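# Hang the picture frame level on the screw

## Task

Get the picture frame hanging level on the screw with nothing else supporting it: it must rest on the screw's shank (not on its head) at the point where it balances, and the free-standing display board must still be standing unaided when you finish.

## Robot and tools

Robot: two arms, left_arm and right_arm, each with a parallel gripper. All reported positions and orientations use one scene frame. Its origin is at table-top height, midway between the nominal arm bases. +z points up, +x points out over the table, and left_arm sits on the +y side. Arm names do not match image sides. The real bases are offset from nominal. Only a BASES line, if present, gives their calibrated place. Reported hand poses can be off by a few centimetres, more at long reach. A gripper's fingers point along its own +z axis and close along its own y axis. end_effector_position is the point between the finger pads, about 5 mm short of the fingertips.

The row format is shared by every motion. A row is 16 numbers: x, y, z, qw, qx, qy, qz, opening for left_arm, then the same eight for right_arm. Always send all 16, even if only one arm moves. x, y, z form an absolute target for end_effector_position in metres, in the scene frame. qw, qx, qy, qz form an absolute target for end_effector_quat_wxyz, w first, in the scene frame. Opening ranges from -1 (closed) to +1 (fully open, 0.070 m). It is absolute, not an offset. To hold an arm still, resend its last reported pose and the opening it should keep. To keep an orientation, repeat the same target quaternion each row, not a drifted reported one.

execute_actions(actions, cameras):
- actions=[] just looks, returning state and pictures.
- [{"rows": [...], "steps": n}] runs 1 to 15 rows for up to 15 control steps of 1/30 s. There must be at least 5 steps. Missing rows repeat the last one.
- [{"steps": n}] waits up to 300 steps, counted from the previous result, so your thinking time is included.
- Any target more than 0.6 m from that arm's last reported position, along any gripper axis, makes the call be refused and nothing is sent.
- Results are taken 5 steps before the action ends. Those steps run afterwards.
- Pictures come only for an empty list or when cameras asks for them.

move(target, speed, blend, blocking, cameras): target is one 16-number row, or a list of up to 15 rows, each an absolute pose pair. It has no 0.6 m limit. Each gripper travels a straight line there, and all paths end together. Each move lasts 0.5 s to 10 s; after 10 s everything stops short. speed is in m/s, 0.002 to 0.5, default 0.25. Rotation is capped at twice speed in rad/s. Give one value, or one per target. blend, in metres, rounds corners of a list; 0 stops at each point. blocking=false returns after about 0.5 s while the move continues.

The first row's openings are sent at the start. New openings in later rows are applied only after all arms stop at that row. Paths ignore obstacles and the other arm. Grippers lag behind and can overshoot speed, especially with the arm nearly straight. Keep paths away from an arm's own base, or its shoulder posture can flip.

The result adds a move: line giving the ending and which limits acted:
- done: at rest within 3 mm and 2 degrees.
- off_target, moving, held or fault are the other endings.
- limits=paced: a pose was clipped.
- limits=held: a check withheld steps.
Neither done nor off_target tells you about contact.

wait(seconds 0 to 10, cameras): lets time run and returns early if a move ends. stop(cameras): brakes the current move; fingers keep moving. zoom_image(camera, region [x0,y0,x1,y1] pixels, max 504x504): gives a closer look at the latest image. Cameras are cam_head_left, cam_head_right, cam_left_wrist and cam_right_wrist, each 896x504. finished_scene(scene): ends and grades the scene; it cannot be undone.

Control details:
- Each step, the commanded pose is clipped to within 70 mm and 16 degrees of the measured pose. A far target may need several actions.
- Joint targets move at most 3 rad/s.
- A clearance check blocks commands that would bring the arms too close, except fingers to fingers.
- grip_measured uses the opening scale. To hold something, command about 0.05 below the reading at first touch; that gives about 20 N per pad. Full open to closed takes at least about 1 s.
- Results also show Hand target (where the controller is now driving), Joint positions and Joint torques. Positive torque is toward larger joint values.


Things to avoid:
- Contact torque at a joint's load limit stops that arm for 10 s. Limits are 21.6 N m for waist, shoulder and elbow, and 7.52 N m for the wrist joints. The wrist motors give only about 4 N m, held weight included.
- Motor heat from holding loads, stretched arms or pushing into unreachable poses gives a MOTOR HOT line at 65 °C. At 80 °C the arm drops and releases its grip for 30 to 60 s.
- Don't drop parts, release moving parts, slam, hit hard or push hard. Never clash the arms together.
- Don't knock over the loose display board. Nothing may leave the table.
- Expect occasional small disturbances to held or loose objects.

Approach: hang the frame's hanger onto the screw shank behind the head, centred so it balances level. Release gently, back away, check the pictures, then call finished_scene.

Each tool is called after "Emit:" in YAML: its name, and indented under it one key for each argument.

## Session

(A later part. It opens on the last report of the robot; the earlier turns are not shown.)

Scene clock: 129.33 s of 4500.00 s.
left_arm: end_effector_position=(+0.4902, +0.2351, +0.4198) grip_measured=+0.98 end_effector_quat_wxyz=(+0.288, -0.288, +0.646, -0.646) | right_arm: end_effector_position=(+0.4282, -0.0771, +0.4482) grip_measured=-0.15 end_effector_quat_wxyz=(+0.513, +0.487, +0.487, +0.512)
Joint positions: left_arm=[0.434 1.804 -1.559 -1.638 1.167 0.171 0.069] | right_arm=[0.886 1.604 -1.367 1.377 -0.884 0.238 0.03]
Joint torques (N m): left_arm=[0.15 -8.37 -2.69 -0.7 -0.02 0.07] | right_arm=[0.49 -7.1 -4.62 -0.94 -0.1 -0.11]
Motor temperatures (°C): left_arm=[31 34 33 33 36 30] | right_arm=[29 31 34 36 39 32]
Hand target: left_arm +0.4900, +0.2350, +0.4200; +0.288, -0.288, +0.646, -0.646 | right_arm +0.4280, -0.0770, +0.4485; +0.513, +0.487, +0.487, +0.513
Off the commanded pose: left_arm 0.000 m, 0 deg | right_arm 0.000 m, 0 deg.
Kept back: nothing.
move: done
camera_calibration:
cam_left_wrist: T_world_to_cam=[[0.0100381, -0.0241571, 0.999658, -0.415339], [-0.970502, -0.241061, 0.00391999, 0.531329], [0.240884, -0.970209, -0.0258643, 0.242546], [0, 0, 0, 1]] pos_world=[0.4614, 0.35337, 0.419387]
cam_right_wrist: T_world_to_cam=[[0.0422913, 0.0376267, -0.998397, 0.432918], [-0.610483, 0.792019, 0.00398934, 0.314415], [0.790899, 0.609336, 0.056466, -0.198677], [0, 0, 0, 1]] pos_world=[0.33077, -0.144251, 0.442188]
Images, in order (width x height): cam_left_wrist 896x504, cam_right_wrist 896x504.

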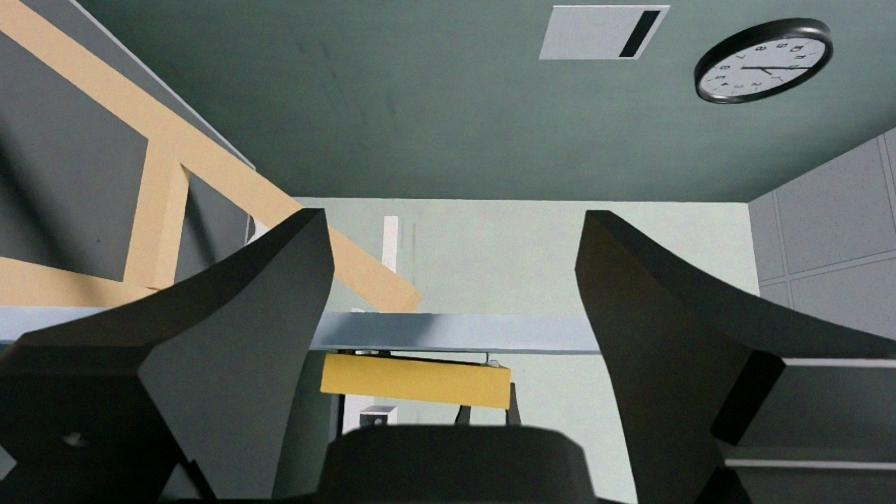

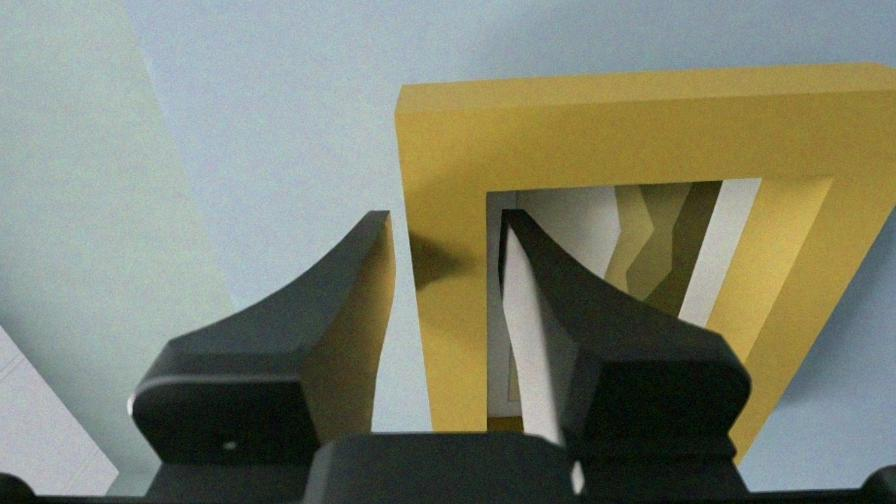

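Emit:
move:
  target:
    - [0.49,0.235,0.42,0.2876,-0.2876,0.6458,-0.6458,1.0,0.428,-0.077,0.4485,0.5129,0.4867,0.4867,0.5129,0.0]
    - [0.49,0.235,0.42,0.2876,-0.2876,0.6458,-0.6458,1.0,0.428,-0.077,0.460,0.5129,0.4867,0.4867,0.5129,0.0]
    - [0.49,0.235,0.42,0.2876,-0.2876,0.6458,-0.6458,1.0,0.428,-0.077,0.451,0.5129,0.4867,0.4867,0.5129,0.0]
  speed: [0.02,0.02,0.015]
  cameras: ["cam_left_wrist", "cam_right_wrist", "cam_head_left"]

Emit:
zoom_image:
  camera: "cam_left_wrist"
  region: [475, 345, 525, 378]

Emit:
zoom_image:
  camera: "cam_head_left"
  region: [400, 0, 560, 110]

Scene clock: 132.43 s of 4500.00 s.
left_arm: end_effector_position=(+0.4902, +0.2351, +0.4198) grip_measured=+0.98 end_effector_quat_wxyz=(+0.288, -0.288, +0.646, -0.646) | right_arm: end_effector_position=(+0.4279, -0.0773, +0.4515) grip_measured=+0.00 end_effector_quat_wxyz=(+0.513, +0.487, +0.486, +0.513)
Joint positions: left_arm=[0.434 1.804 -1.559 -1.638 1.167 0.171 0.069] | right_arm=[0.886 1.602 -1.376 1.385 -0.881 0.227 0.035]
Joint torques (N m): left_arm=[0.09 -8.43 -2.77 -0.71 -0.02 0.04] | right_arm=[-0.14 -5.12 -3.9 -0.96 -0.29 -0.08]
Motor temperatures (°C): left_arm=[31 34 33 33 36 30] | right_arm=[29 31 34 36 39 32]
Hand target: left_arm +0.4900, +0.2350, +0.4200; +0.288, -0.288, +0.646, -0.646 | right_arm +0.4280, -0.0770, +0.4510; +0.513, +0.487, +0.487, +0.513
Off the commanded pose: left_arm 0.000 m, 0 deg | right_arm 0.001 m, 0 deg.
Kept back: nothing.
move: done
camera_calibration:
cam_left_wrist: T_world_to_cam=[[0.0100381, -0.0241571, 0.999658, -0.415339], [-0.970502, -0.241061, 0.00391999, 0.531329], [0.240884, -0.970209, -0.0258643, 0.242546], [0, 0, 0, 1]] pos_world=[0.4614, 0.35337, 0.419387]
cam_right_wrist: T_world_to_cam=[[0.043272, 0.039753, -0.998272, 0.43593], [-0.611391, 0.791313, 0.00500961, 0.314202], [0.790144, 0.610118, 0.0585463, -0.198996], [0, 0, 0, 1]] pos_world=[0.330473, -0.144551, 0.445253]
Images, in order (width x height): cam_head_left 896x504, cam_left_wrist 896x504, cam_right_wrist 896x504.

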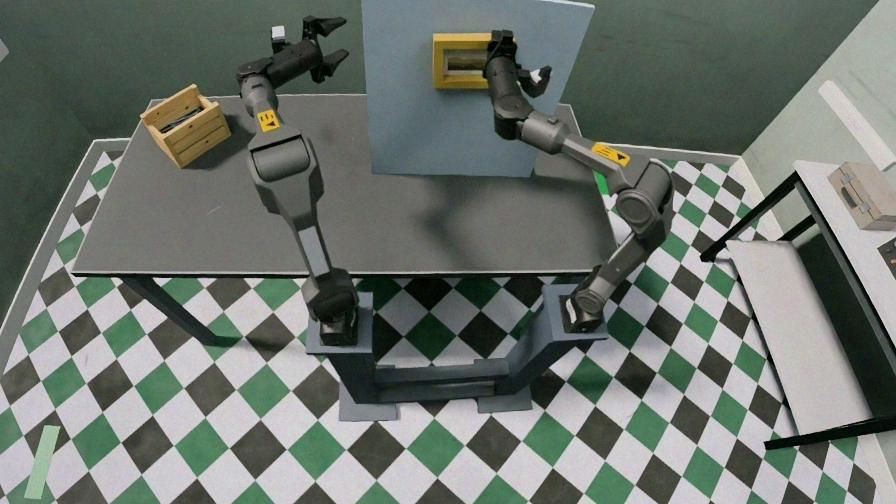

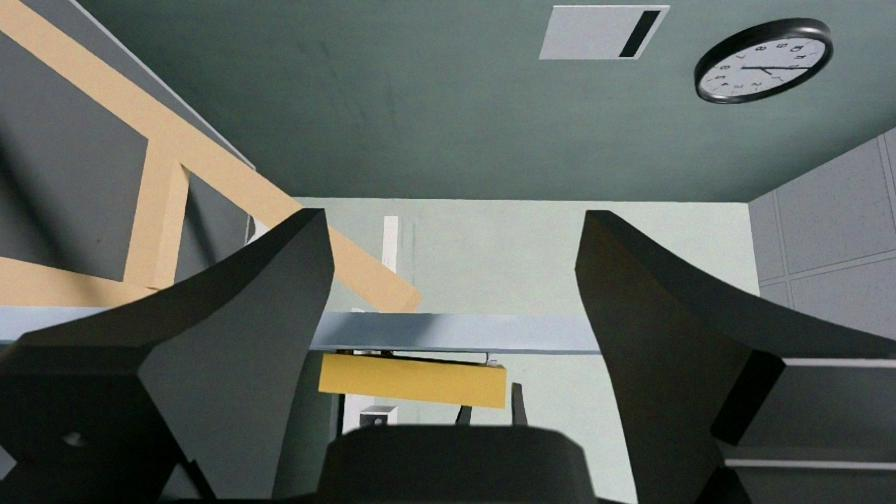

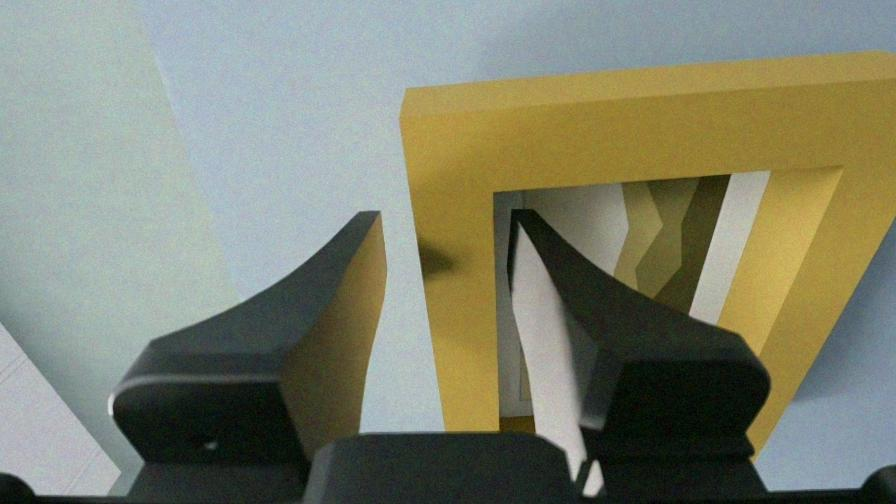

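Scaled by 10.080 from the camera's 896x504 image, which has a finer 1280x720 frame.

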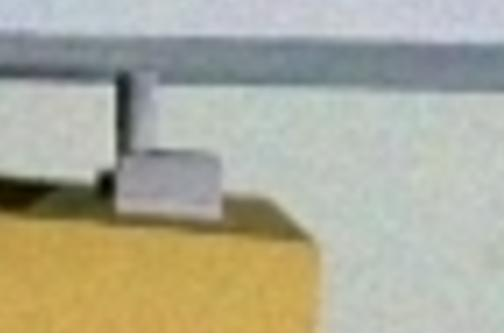

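Scaled by 3.150 from the camera's 896x504 image, which has a finer 1280x720 frame.

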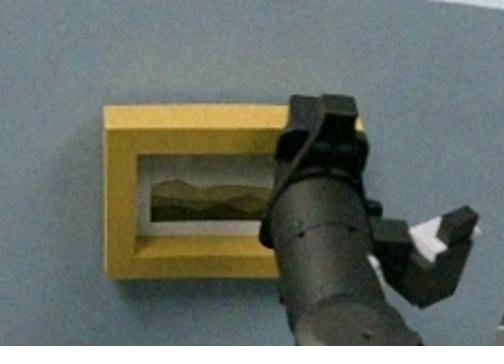

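Emit:
execute_actions:
  actions: []
  cameras: ["all"]

Scene clock: 133.63 s of 4500.00 s.
left_arm: end_effector_position=(+0.4902, +0.2351, +0.4198) grip_measured=+0.98 end_effector_quat_wxyz=(+0.288, -0.288, +0.646, -0.646) | right_arm: end_effector_position=(+0.4280, -0.0771, +0.4511) grip_measured=+0.00 end_effector_quat_wxyz=(+0.513, +0.487, +0.487, +0.513)
Joint positions: left_arm=[0.434 1.804 -1.559 -1.638 1.167 0.171 0.069] | right_arm=[0.886 1.603 -1.376 1.385 -0.881 0.227 0.035]
Joint torques (N m): left_arm=[0.24 -8.44 -2.84 -0.71 -0.02 0.03] | right_arm=[0 -5.16 -4.72 -0.9 -0.24 -0.21]
Motor temperatures (°C): left_arm=[31 34 33 33 36 30] | right_arm=[29 31 34 36 39 32]
Hand target: left_arm +0.4900, +0.2350, +0.4200; +0.288, -0.288, +0.646, -0.646 | right_arm +0.4280, -0.0770, +0.4510; +0.513, +0.487, +0.487, +0.513
Off the commanded pose: left_arm 0.000 m, 0 deg | right_arm 0.000 m, 0 deg.
Steps of this call (1-36: nothing new was sent). Readings (end_effector_position of left_arm | right_arm):
1: (+0.4902, +0.2351, +0.4198) | (+0.4279, -0.0773, +0.4515)
2: (+0.4902, +0.2351, +0.4198) | (+0.4279, -0.0773, +0.4515)
4: (+0.4902, +0.2351, +0.4198) | (+0.4280, -0.0771, +0.4511)
8: (+0.4902, +0.2351, +0.4198) | (+0.4280, -0.0771, +0.4511)
36: the state above
camera_calibration:
cam_left_wrist: T_world_to_cam=[[0.0100381, -0.0241571, 0.999658, -0.415339], [-0.970502, -0.241061, 0.00391999, 0.531329], [0.240884, -0.970209, -0.0258643, 0.242546], [0, 0, 0, 1]] pos_world=[0.4614, 0.35337, 0.419387]
cam_right_wrist: T_world_to_cam=[[0.0426936, 0.0390785, -0.998324, 0.43574], [-0.611388, 0.791316, 0.00482915, 0.314234], [0.790178, 0.610157, 0.0576762, -0.198835], [0, 0, 0, 1]] pos_world=[0.330631, -0.144366, 0.444961]

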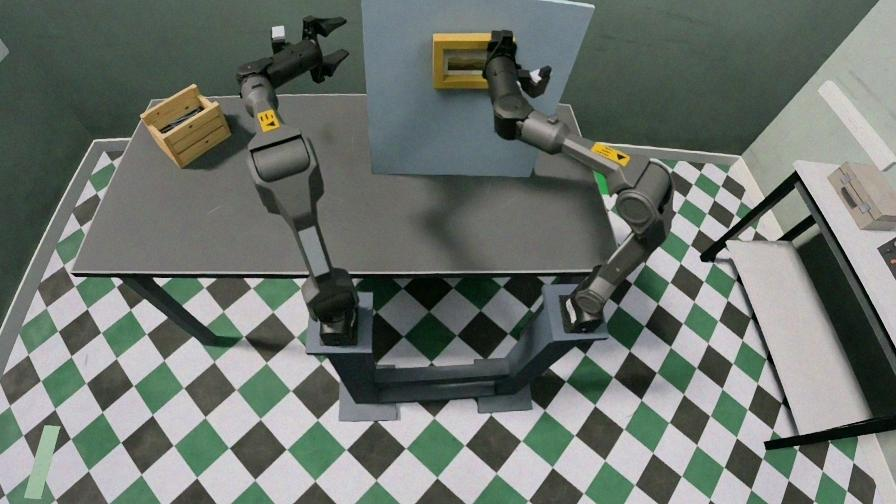

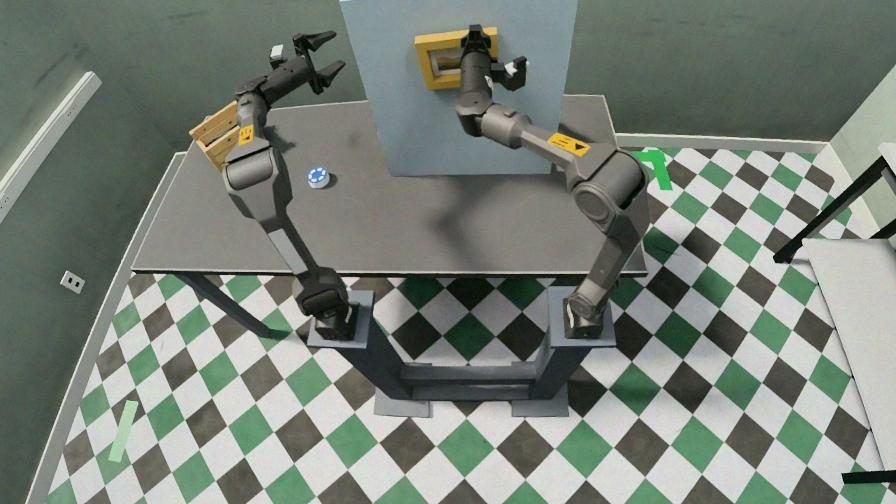

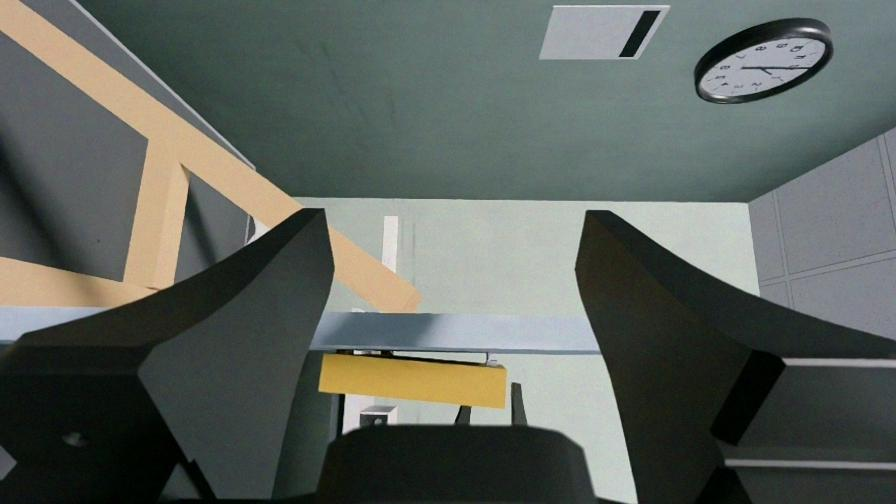

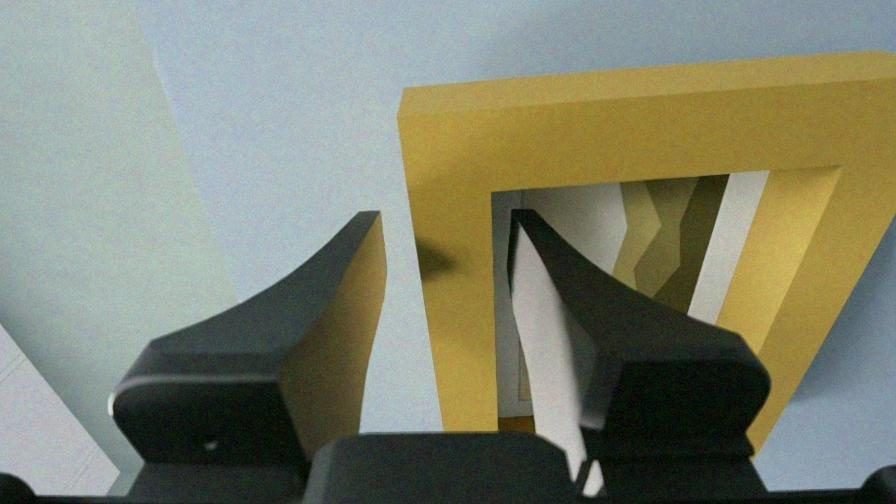

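Emit:
move:
  target:
    - [0.49,0.235,0.42,0.2876,-0.2876,0.6458,-0.6458,1.0,0.428,-0.077,0.442,0.5129,0.4867,0.4867,0.5129,0.0]
    - [0.49,0.235,0.42,0.2876,-0.2876,0.6458,-0.6458,1.0,0.428,-0.077,0.430,0.5129,0.4867,0.4867,0.5129,0.0]
  speed: [0.02,0.008]
  blend: 0.002

Emit:
zoom_image:
  camera: "cam_left_wrist"
  region: [300, 335, 540, 425]

Scene clock: 136.27 s of 4500.00 s.
left_arm: end_effector_position=(+0.4902, +0.2351, +0.4198) grip_measured=+0.98 end_effector_quat_wxyz=(+0.288, -0.288, +0.646, -0.646) | right_arm: end_effector_position=(+0.4278, -0.0776, +0.4321) grip_measured=+0.01 end_effector_quat_wxyz=(+0.514, +0.486, +0.485, +0.514)
Joint positions: left_arm=[0.434 1.804 -1.559 -1.638 1.167 0.171 0.069] | right_arm=[0.886 1.608 -1.302 1.317 -0.901 0.33 0.035]
Joint torques (N m): left_arm=[-0.11 -8.4 -2.79 -0.7 -0.03 0.04] | right_arm=[3.54 1.23 -0.13 0.72 1.36 -0.34]
Motor temperatures (°C): left_arm=[31 34 33 33 36 30] | right_arm=[29 31 34 36 39 32]
Hand target: left_arm +0.4900, +0.2350, +0.4200; +0.288, -0.288, +0.646, -0.646 | right_arm +0.4280, -0.0770, +0.4300; +0.513, +0.487, +0.487, +0.513
Off the commanded pose: left_arm 0.000 m, 0 deg | right_arm 0.002 m, 0 deg.
Kept back: nothing.
move: done
camera_calibration:
cam_left_wrist: T_world_to_cam=[[0.0100381, -0.0241571, 0.999658, -0.415339], [-0.970502, -0.241061, 0.00391999, 0.531329], [0.240884, -0.970209, -0.0258643, 0.242546], [0, 0, 0, 1]] pos_world=[0.4614, 0.35337, 0.419387]
cam_right_wrist: T_world_to_cam=[[0.0473491, 0.0405295, -0.998056, 0.414843], [-0.610487, 0.79202, 0.00320041, 0.314944], [0.79061, 0.609148, 0.0622441, -0.199478], [0, 0, 0, 1]] pos_world=[0.330336, -0.144744, 0.425445]

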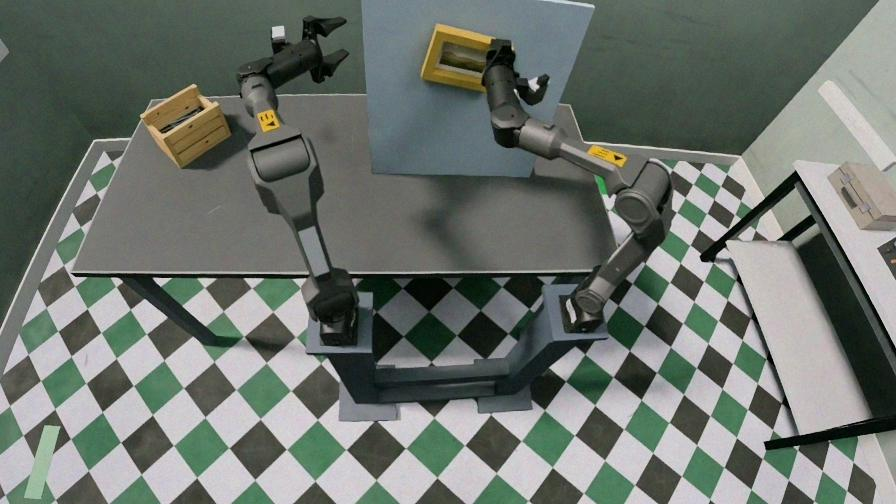

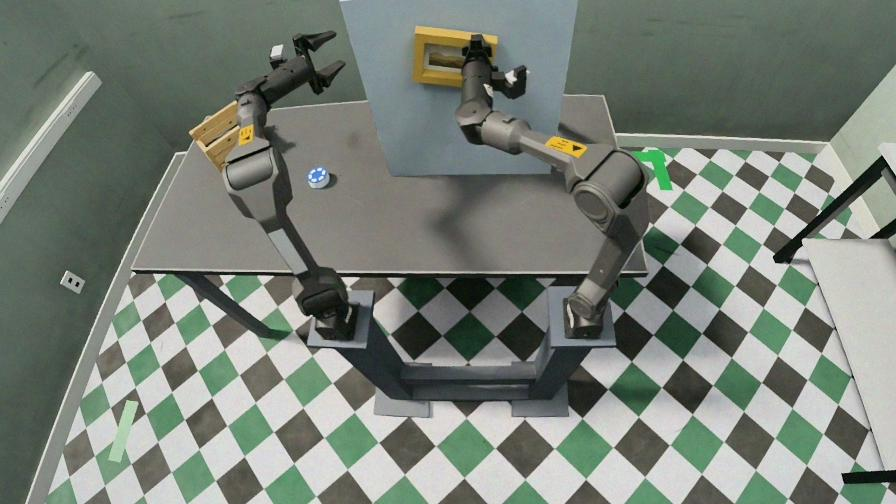

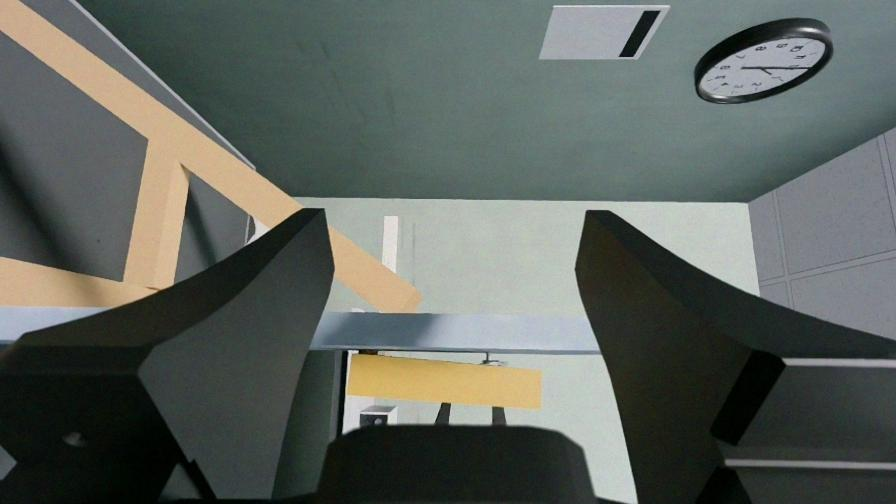

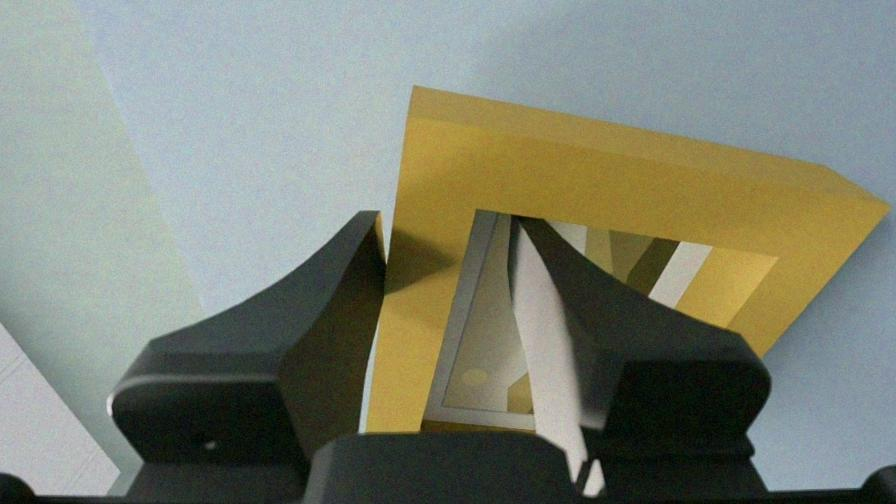

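Scaled by 2.100 from the camera's 896x504 image, which has a finer 1280x720 frame.

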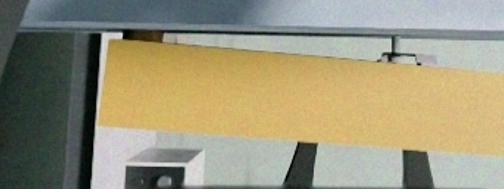

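Emit:
move:
  target: [0.49,0.235,0.42,0.2876,-0.2876,0.6458,-0.6458,1.0,0.428,-0.077,0.4405,0.5129,0.4867,0.4867,0.5129,0.0]
  speed: 0.01

Emit:
zoom_image:
  camera: "cam_left_wrist"
  region: [475, 345, 525, 378]

Emit:
zoom_image:
  camera: "cam_head_left"
  region: [400, 0, 560, 110]

Emit:
zoom_image:
  camera: "cam_head_right"
  region: [340, 0, 500, 110]

Scene clock: 138.17 s of 4500.00 s.
left_arm: end_effector_position=(+0.4902, +0.2351, +0.4198) grip_measured=+0.98 end_effector_quat_wxyz=(+0.288, -0.288, +0.646, -0.646) | right_arm: end_effector_position=(+0.4280, -0.0765, +0.4397) grip_measured=+0.00 end_effector_quat_wxyz=(+0.513, +0.486, +0.488, +0.512)
Joint positions: left_arm=[0.434 1.804 -1.559 -1.638 1.167 0.171 0.069] | right_arm=[0.887 1.607 -1.337 1.352 -0.889 0.278 0.035]
Joint torques (N m): left_arm=[0.24 -8.42 -2.7 -0.71 0.01 0.03] | right_arm=[-0.45 -7.08 -4.69 -1.08 -0.36 0.01]
Motor temperatures (°C): left_arm=[31 34 33 33 36 30] | right_arm=[29 31 34 36 39 32]
Hand target: left_arm +0.4900, +0.2350, +0.4200; +0.288, -0.288, +0.646, -0.646 | right_arm +0.4280, -0.0770, +0.4405; +0.513, +0.487, +0.487, +0.513
Off the commanded pose: left_arm 0.000 m, 0 deg | right_arm 0.001 m, 0 deg.
Kept back: nothing.
move: done
camera_calibration:
cam_left_wrist: T_world_to_cam=[[0.0100381, -0.0241571, 0.999658, -0.415339], [-0.970502, -0.241061, 0.00391999, 0.531329], [0.240884, -0.970209, -0.0258643, 0.242546], [0, 0, 0, 1]] pos_world=[0.4614, 0.35337, 0.419387]
cam_right_wrist: T_world_to_cam=[[0.0410504, 0.0371767, -0.998465, 0.424985], [-0.611948, 0.790886, 0.00428839, 0.314268], [0.789832, 0.610833, 0.0552164, -0.197271], [0, 0, 0, 1]] pos_world=[0.330681, -0.14385, 0.433878]

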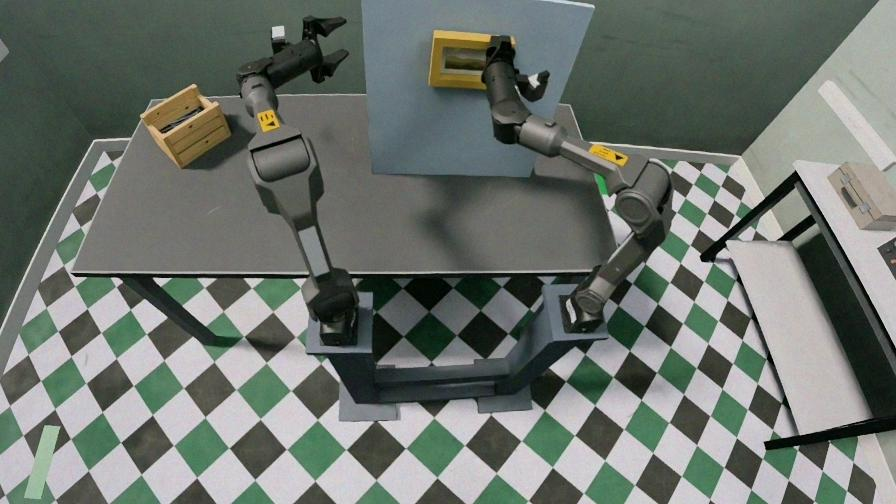

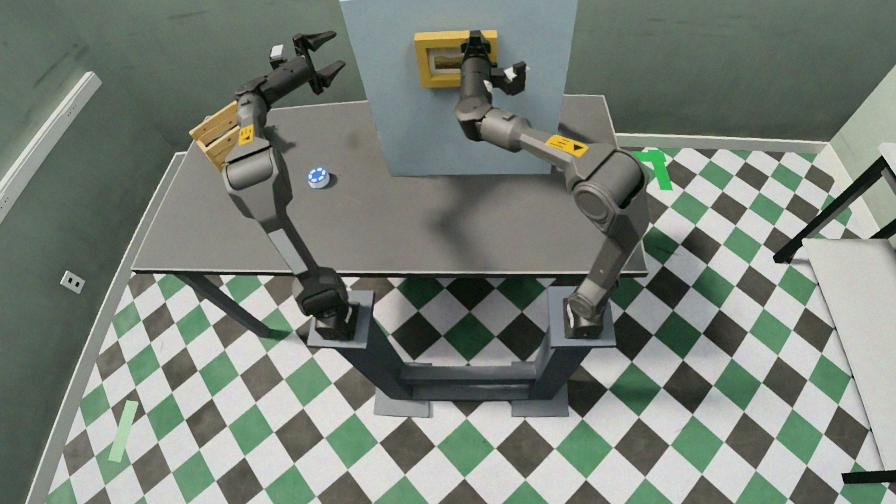

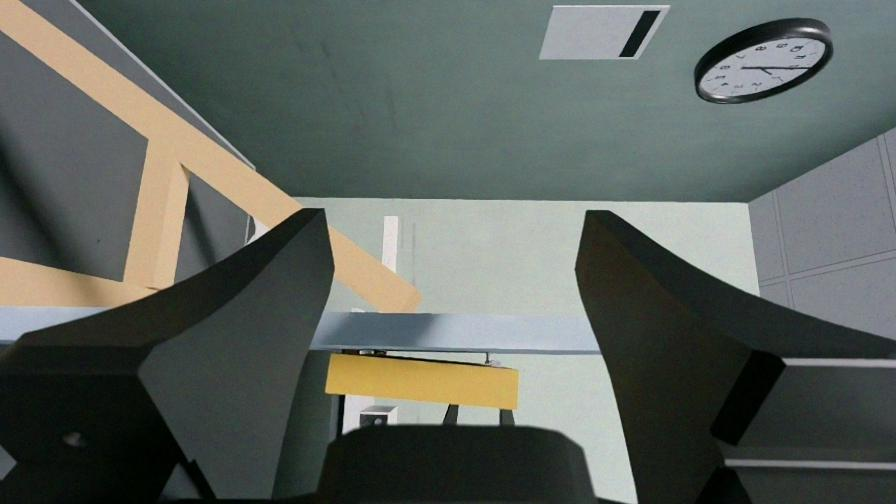

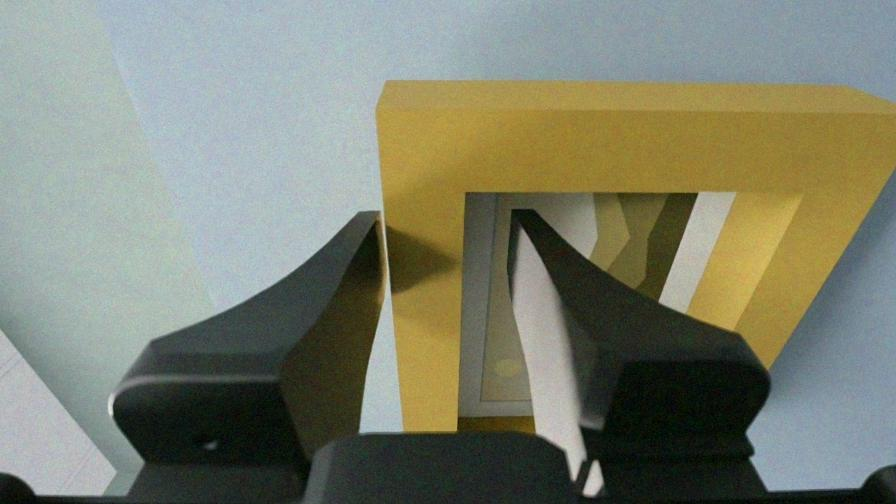

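Scaled by 10.080 from the camera's 896x504 image, which has a finer 1280x720 frame.

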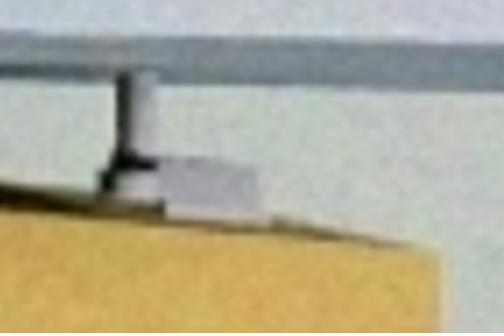

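Scaled by 3.150 from the camera's 896x504 image, which has a finer 1280x720 frame.

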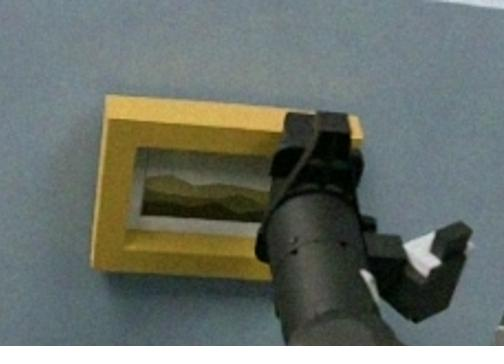

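Scaled by 3.150 from the camera's 896x504 image, which has a finer 1280x720 frame.

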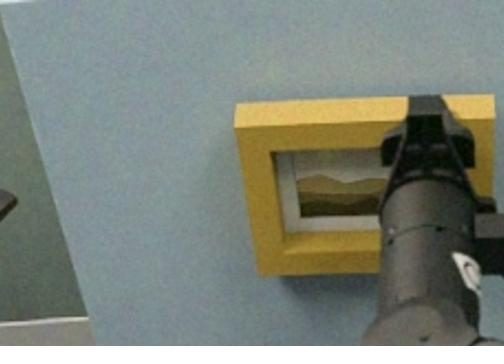

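Emit:
move:
  target: [0.49,0.235,0.42,0.2876,-0.2876,0.6458,-0.6458,1.0,0.428,-0.077,0.448,0.5129,0.4867,0.4867,0.5129,0.0]
  speed: 0.01
  cameras: ["cam_head_left","cam_head_right","cam_right_wrist"]

Emit:
execute_actions:
  actions: []
  cameras: ["cam_left_wrist","cam_head_left","cam_head_right","cam_right_wrist"]

Emit:
zoom_image:
  camera: "cam_left_wrist"
  region: [475, 345, 525, 378]

Emit:
zoom_image:
  camera: "cam_head_left"
  region: [400, 0, 560, 110]

Emit:
zoom_image:
  camera: "cam_head_right"
  region: [340, 0, 500, 110]

Scene clock: 139.53 s of 4500.00 s.
left_arm: end_effector_position=(+0.4902, +0.2351, +0.4198) grip_measured=+0.98 end_effector_quat_wxyz=(+0.288, -0.288, +0.646, -0.646) | right_arm: end_effector_position=(+0.4279, -0.0769, +0.4479) grip_measured=+0.00 end_effector_quat_wxyz=(+0.513, +0.487, +0.487, +0.513)
Joint positions: left_arm=[0.434 1.804 -1.559 -1.638 1.167 0.171 0.069] | right_arm=[0.887 1.604 -1.365 1.376 -0.884 0.241 0.035]
Joint torques (N m): left_arm=[0.3 -8.42 -2.81 -0.72 0.03 0.07] | right_arm=[-0.46 -6.87 -4.44 -0.96 -0.11 -0.04]
Motor temperatures (°C): left_arm=[31 34 33 33 36 30] | right_arm=[29 31 34 36 39 32]
Hand target: left_arm +0.4900, +0.2350, +0.4200; +0.288, -0.288, +0.646, -0.646 | right_arm +0.4280, -0.0770, +0.4480; +0.513, +0.487, +0.487, +0.513
Off the commanded pose: left_arm 0.000 m, 0 deg | right_arm 0.000 m, 0 deg.
Kept back: nothing.
move: done
camera_calibration:
cam_right_wrist: T_world_to_cam=[[0.0424326, 0.0383913, -0.998361, 0.432644], [-0.611111, 0.791533, 0.00446426, 0.31406], [0.790407, 0.60992, 0.0570481, -0.198571], [0, 0, 0, 1]] pos_world=[0.330519, -0.144086, 0.441861]
Images, in order (width x height): cam_head_left 896x504, cam_head_right 896x504, cam_right_wrist 896x504.

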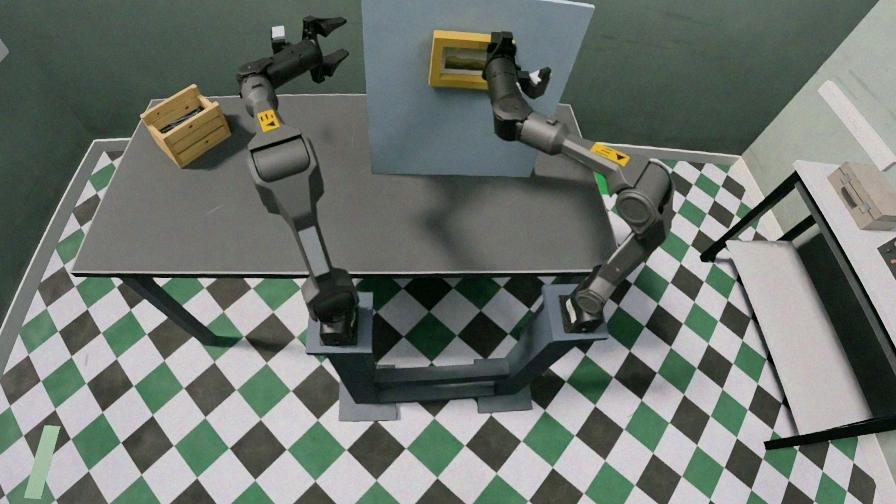

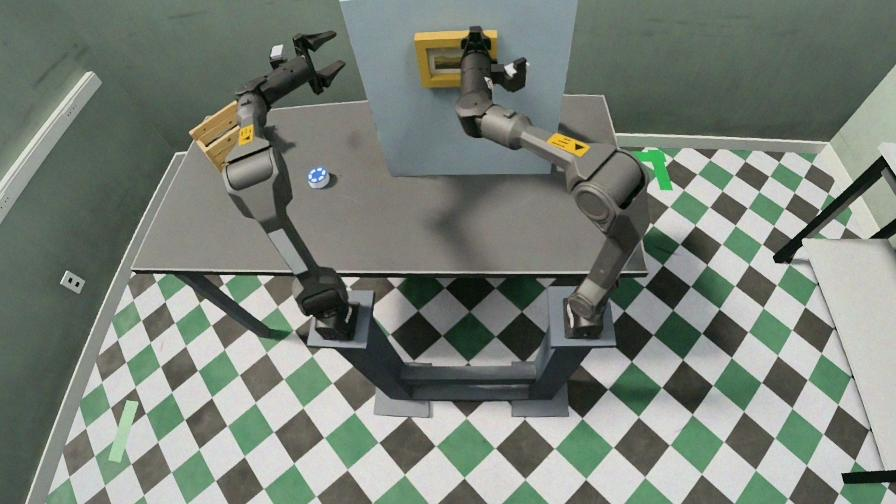

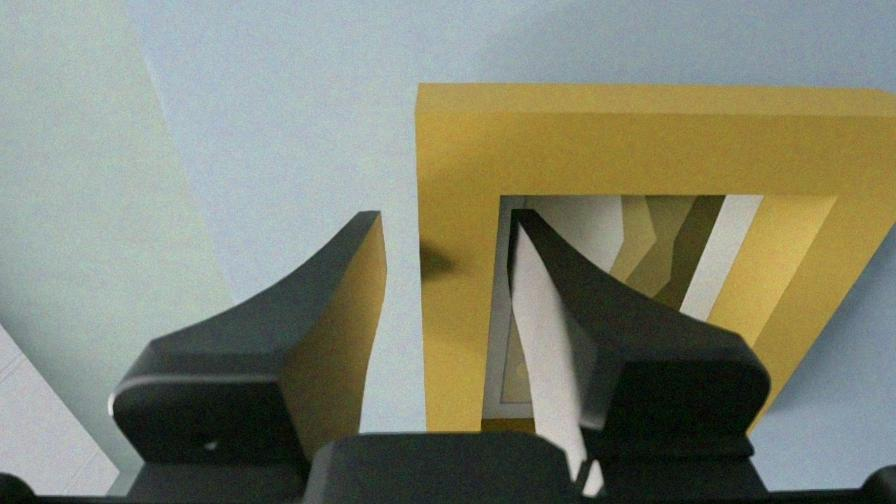

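Scene clock: 139.53 s of 4500.00 s.
left_arm: end_effector_position=(+0.4902, +0.2351, +0.4198) grip_measured=+0.98 end_effector_quat_wxyz=(+0.288, -0.288, +0.646, -0.646) | right_arm: end_effector_position=(+0.4279, -0.0769, +0.4479) grip_measured=+0.00 end_effector_quat_wxyz=(+0.513, +0.487, +0.487, +0.513)
Joint positions: left_arm=[0.434 1.804 -1.559 -1.638 1.167 0.171 0.069] | right_arm=[0.887 1.604 -1.365 1.376 -0.884 0.241 0.035]
Joint torques (N m): left_arm=[0.3 -8.42 -2.81 -0.72 0.03 0.07] | right_arm=[-0.46 -6.87 -4.44 -0.96 -0.11 -0.04]
Motor temperatures (°C): left_arm=[31 34 33 33 36 30] | right_arm=[29 31 34 36 39 32]
Hand target: left_arm +0.4900, +0.2350, +0.4200; +0.288, -0.288, +0.646, -0.646 | right_arm +0.4280, -0.0770, +0.4480; +0.513, +0.487, +0.487, +0.513
Off the commanded pose: left_arm 0.000 m, 0 deg | right_arm 0.000 m, 0 deg.
Kept back: nothing.
camera_calibration:
cam_left_wrist: T_world_to_cam=[[0.0100381, -0.0241571, 0.999658, -0.415339], [-0.970502, -0.241061, 0.00391999, 0.531329], [0.240884, -0.970209, -0.0258643, 0.242546], [0, 0, 0, 1]] pos_world=[0.4614, 0.35337, 0.419387]
cam_right_wrist: T_world_to_cam=[[0.0424326, 0.0383913, -0.998361, 0.432644], [-0.611111, 0.791533, 0.00446426, 0.31406], [0.790407, 0.60992, 0.0570481, -0.198571], [0, 0, 0, 1]] pos_world=[0.330519, -0.144086, 0.441861]

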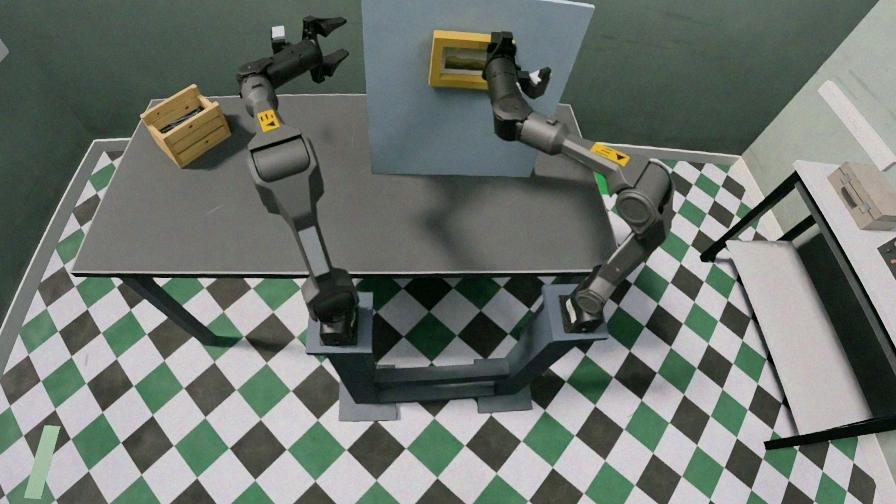

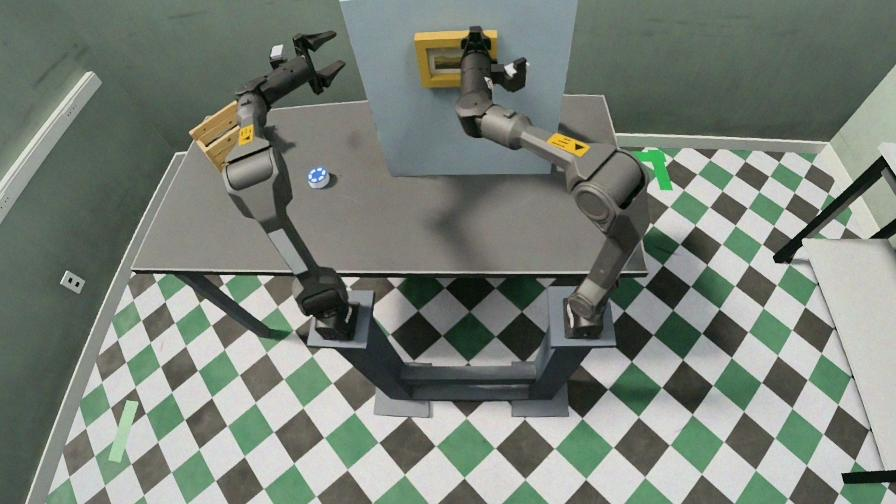

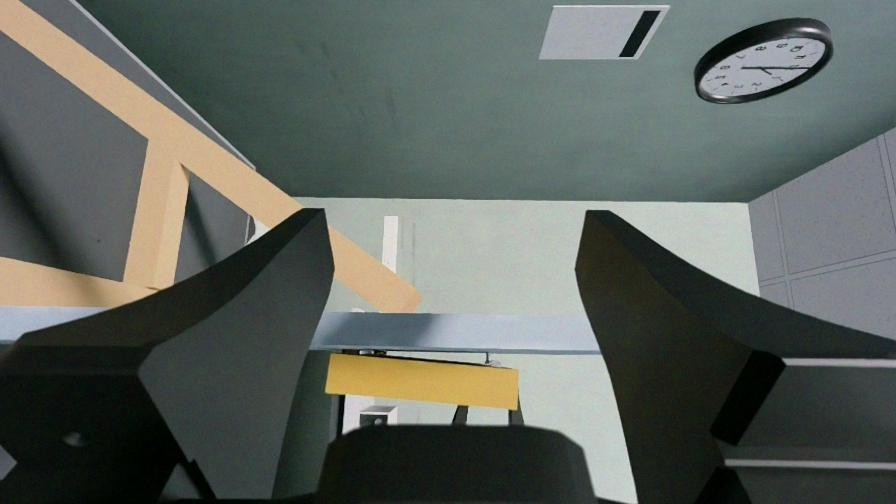

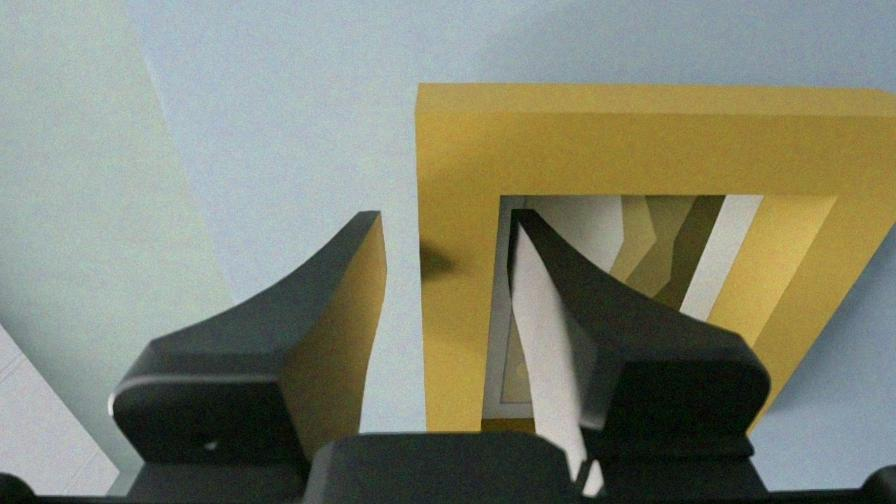

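Scaled by 10.080 from the camera's 896x504 image, which has a finer 1280x720 frame.

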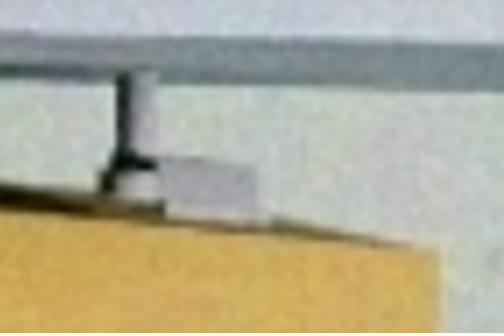

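Scaled by 3.150 from the camera's 896x504 image, which has a finer 1280x720 frame.

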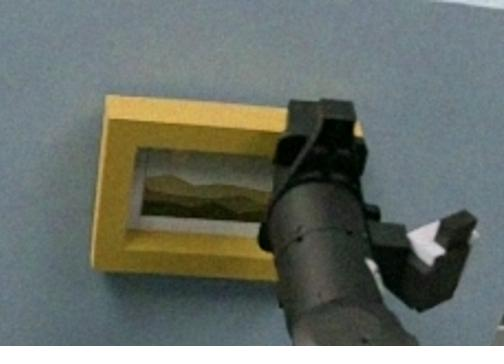

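Scaled by 3.150 from the camera's 896x504 image, which has a finer 1280x720 frame.

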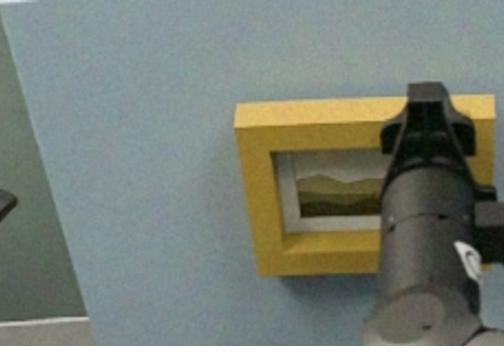

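Emit:
zoom_image:
  camera: "cam_right_wrist"
  region: [395, 70, 525, 440]

Scaled by 1.362 from the camera's 896x504 image, which has a finer 1280x720 frame.

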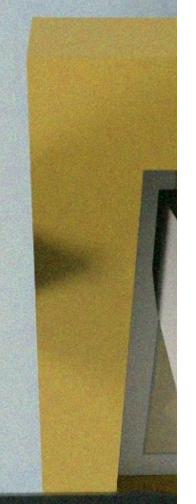

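Emit:
zoom_image:
  camera: "cam_head_left"
  region: [425, 20, 525, 100]

Emit:
zoom_image:
  camera: "cam_head_right"
  region: [405, 20, 505, 100]

Scaled by 5.040 from the camera's 896x504 image, which has a finer 1280x720 frame.

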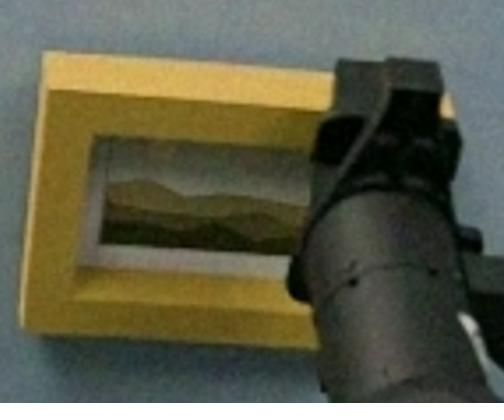

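Scaled by 5.040 from the camera's 896x504 image, which has a finer 1280x720 frame.

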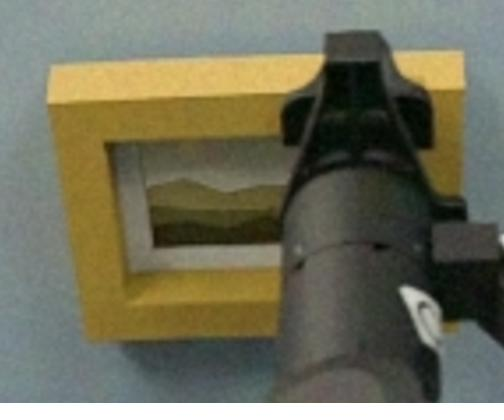

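Emit:
move:
  target:
    - [0.49,0.235,0.42,0.2876,-0.2876,0.6458,-0.6458,1.0,0.428,-0.077,0.4458,0.5129,0.4867,0.4867,0.5129,0.0]
    - [0.49,0.235,0.42,0.2876,-0.2876,0.6458,-0.6458,1.0,0.4283,-0.042,0.4458,0.5129,0.4867,0.4867,0.5129,0.0]
  speed: [0.02,0.05]
  blend: 0.003
  cameras: ["cam_right_wrist"]

Scene clock: 147.77 s of 4500.00 s.
left_arm: end_effector_position=(+0.4902, +0.2351, +0.4198) grip_measured=+0.98 end_effector_quat_wxyz=(+0.288, -0.288, +0.646, -0.646) | right_arm: end_effector_position=(+0.4283, -0.0415, +0.4457) grip_measured=+0.00 end_effector_quat_wxyz=(+0.513, +0.486, +0.487, +0.513)
Joint positions: left_arm=[0.434 1.804 -1.559 -1.638 1.167 0.171 0.069] | right_arm=[0.956 1.703 -1.479 1.406 -0.948 0.207 0.035]
Joint torques (N m): left_arm=[0 -8.36 -2.72 -0.72 0.03 0.04] | right_arm=[-0.46 -7.32 -3.92 -1.03 -0.24 -0.03]
Motor temperatures (°C): left_arm=[31 34 33 33 36 30] | right_arm=[29 31 34 36 39 32]
Hand target: left_arm +0.4900, +0.2350, +0.4200; +0.288, -0.288, +0.646, -0.646 | right_arm +0.4283, -0.0420, +0.4458; +0.513, +0.487, +0.487, +0.513
Off the commanded pose: left_arm 0.000 m, 0 deg | right_arm 0.001 m, 0 deg.
Kept back: nothing.
move: done; blend cut to 0.0011 m at target 1
camera_calibration:
cam_right_wrist: T_world_to_cam=[[0.0425186, 0.0384005, -0.998357, 0.429044], [-0.611776, 0.791019, 0.00437093, 0.286588], [0.789888, 0.610585, 0.0571255, -0.220073], [0, 0, 0, 1]] pos_world=[0.330918, -0.108799, 0.439659]
Images, in order (width x height): cam_right_wrist 896x504.

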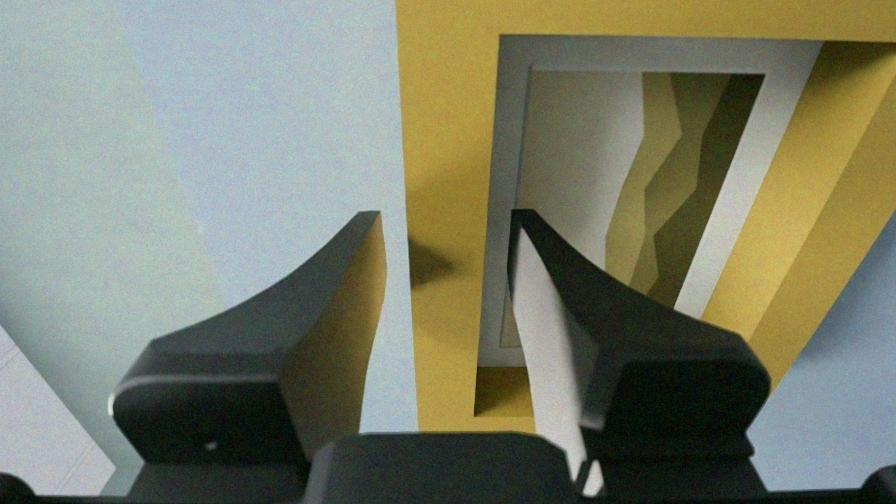

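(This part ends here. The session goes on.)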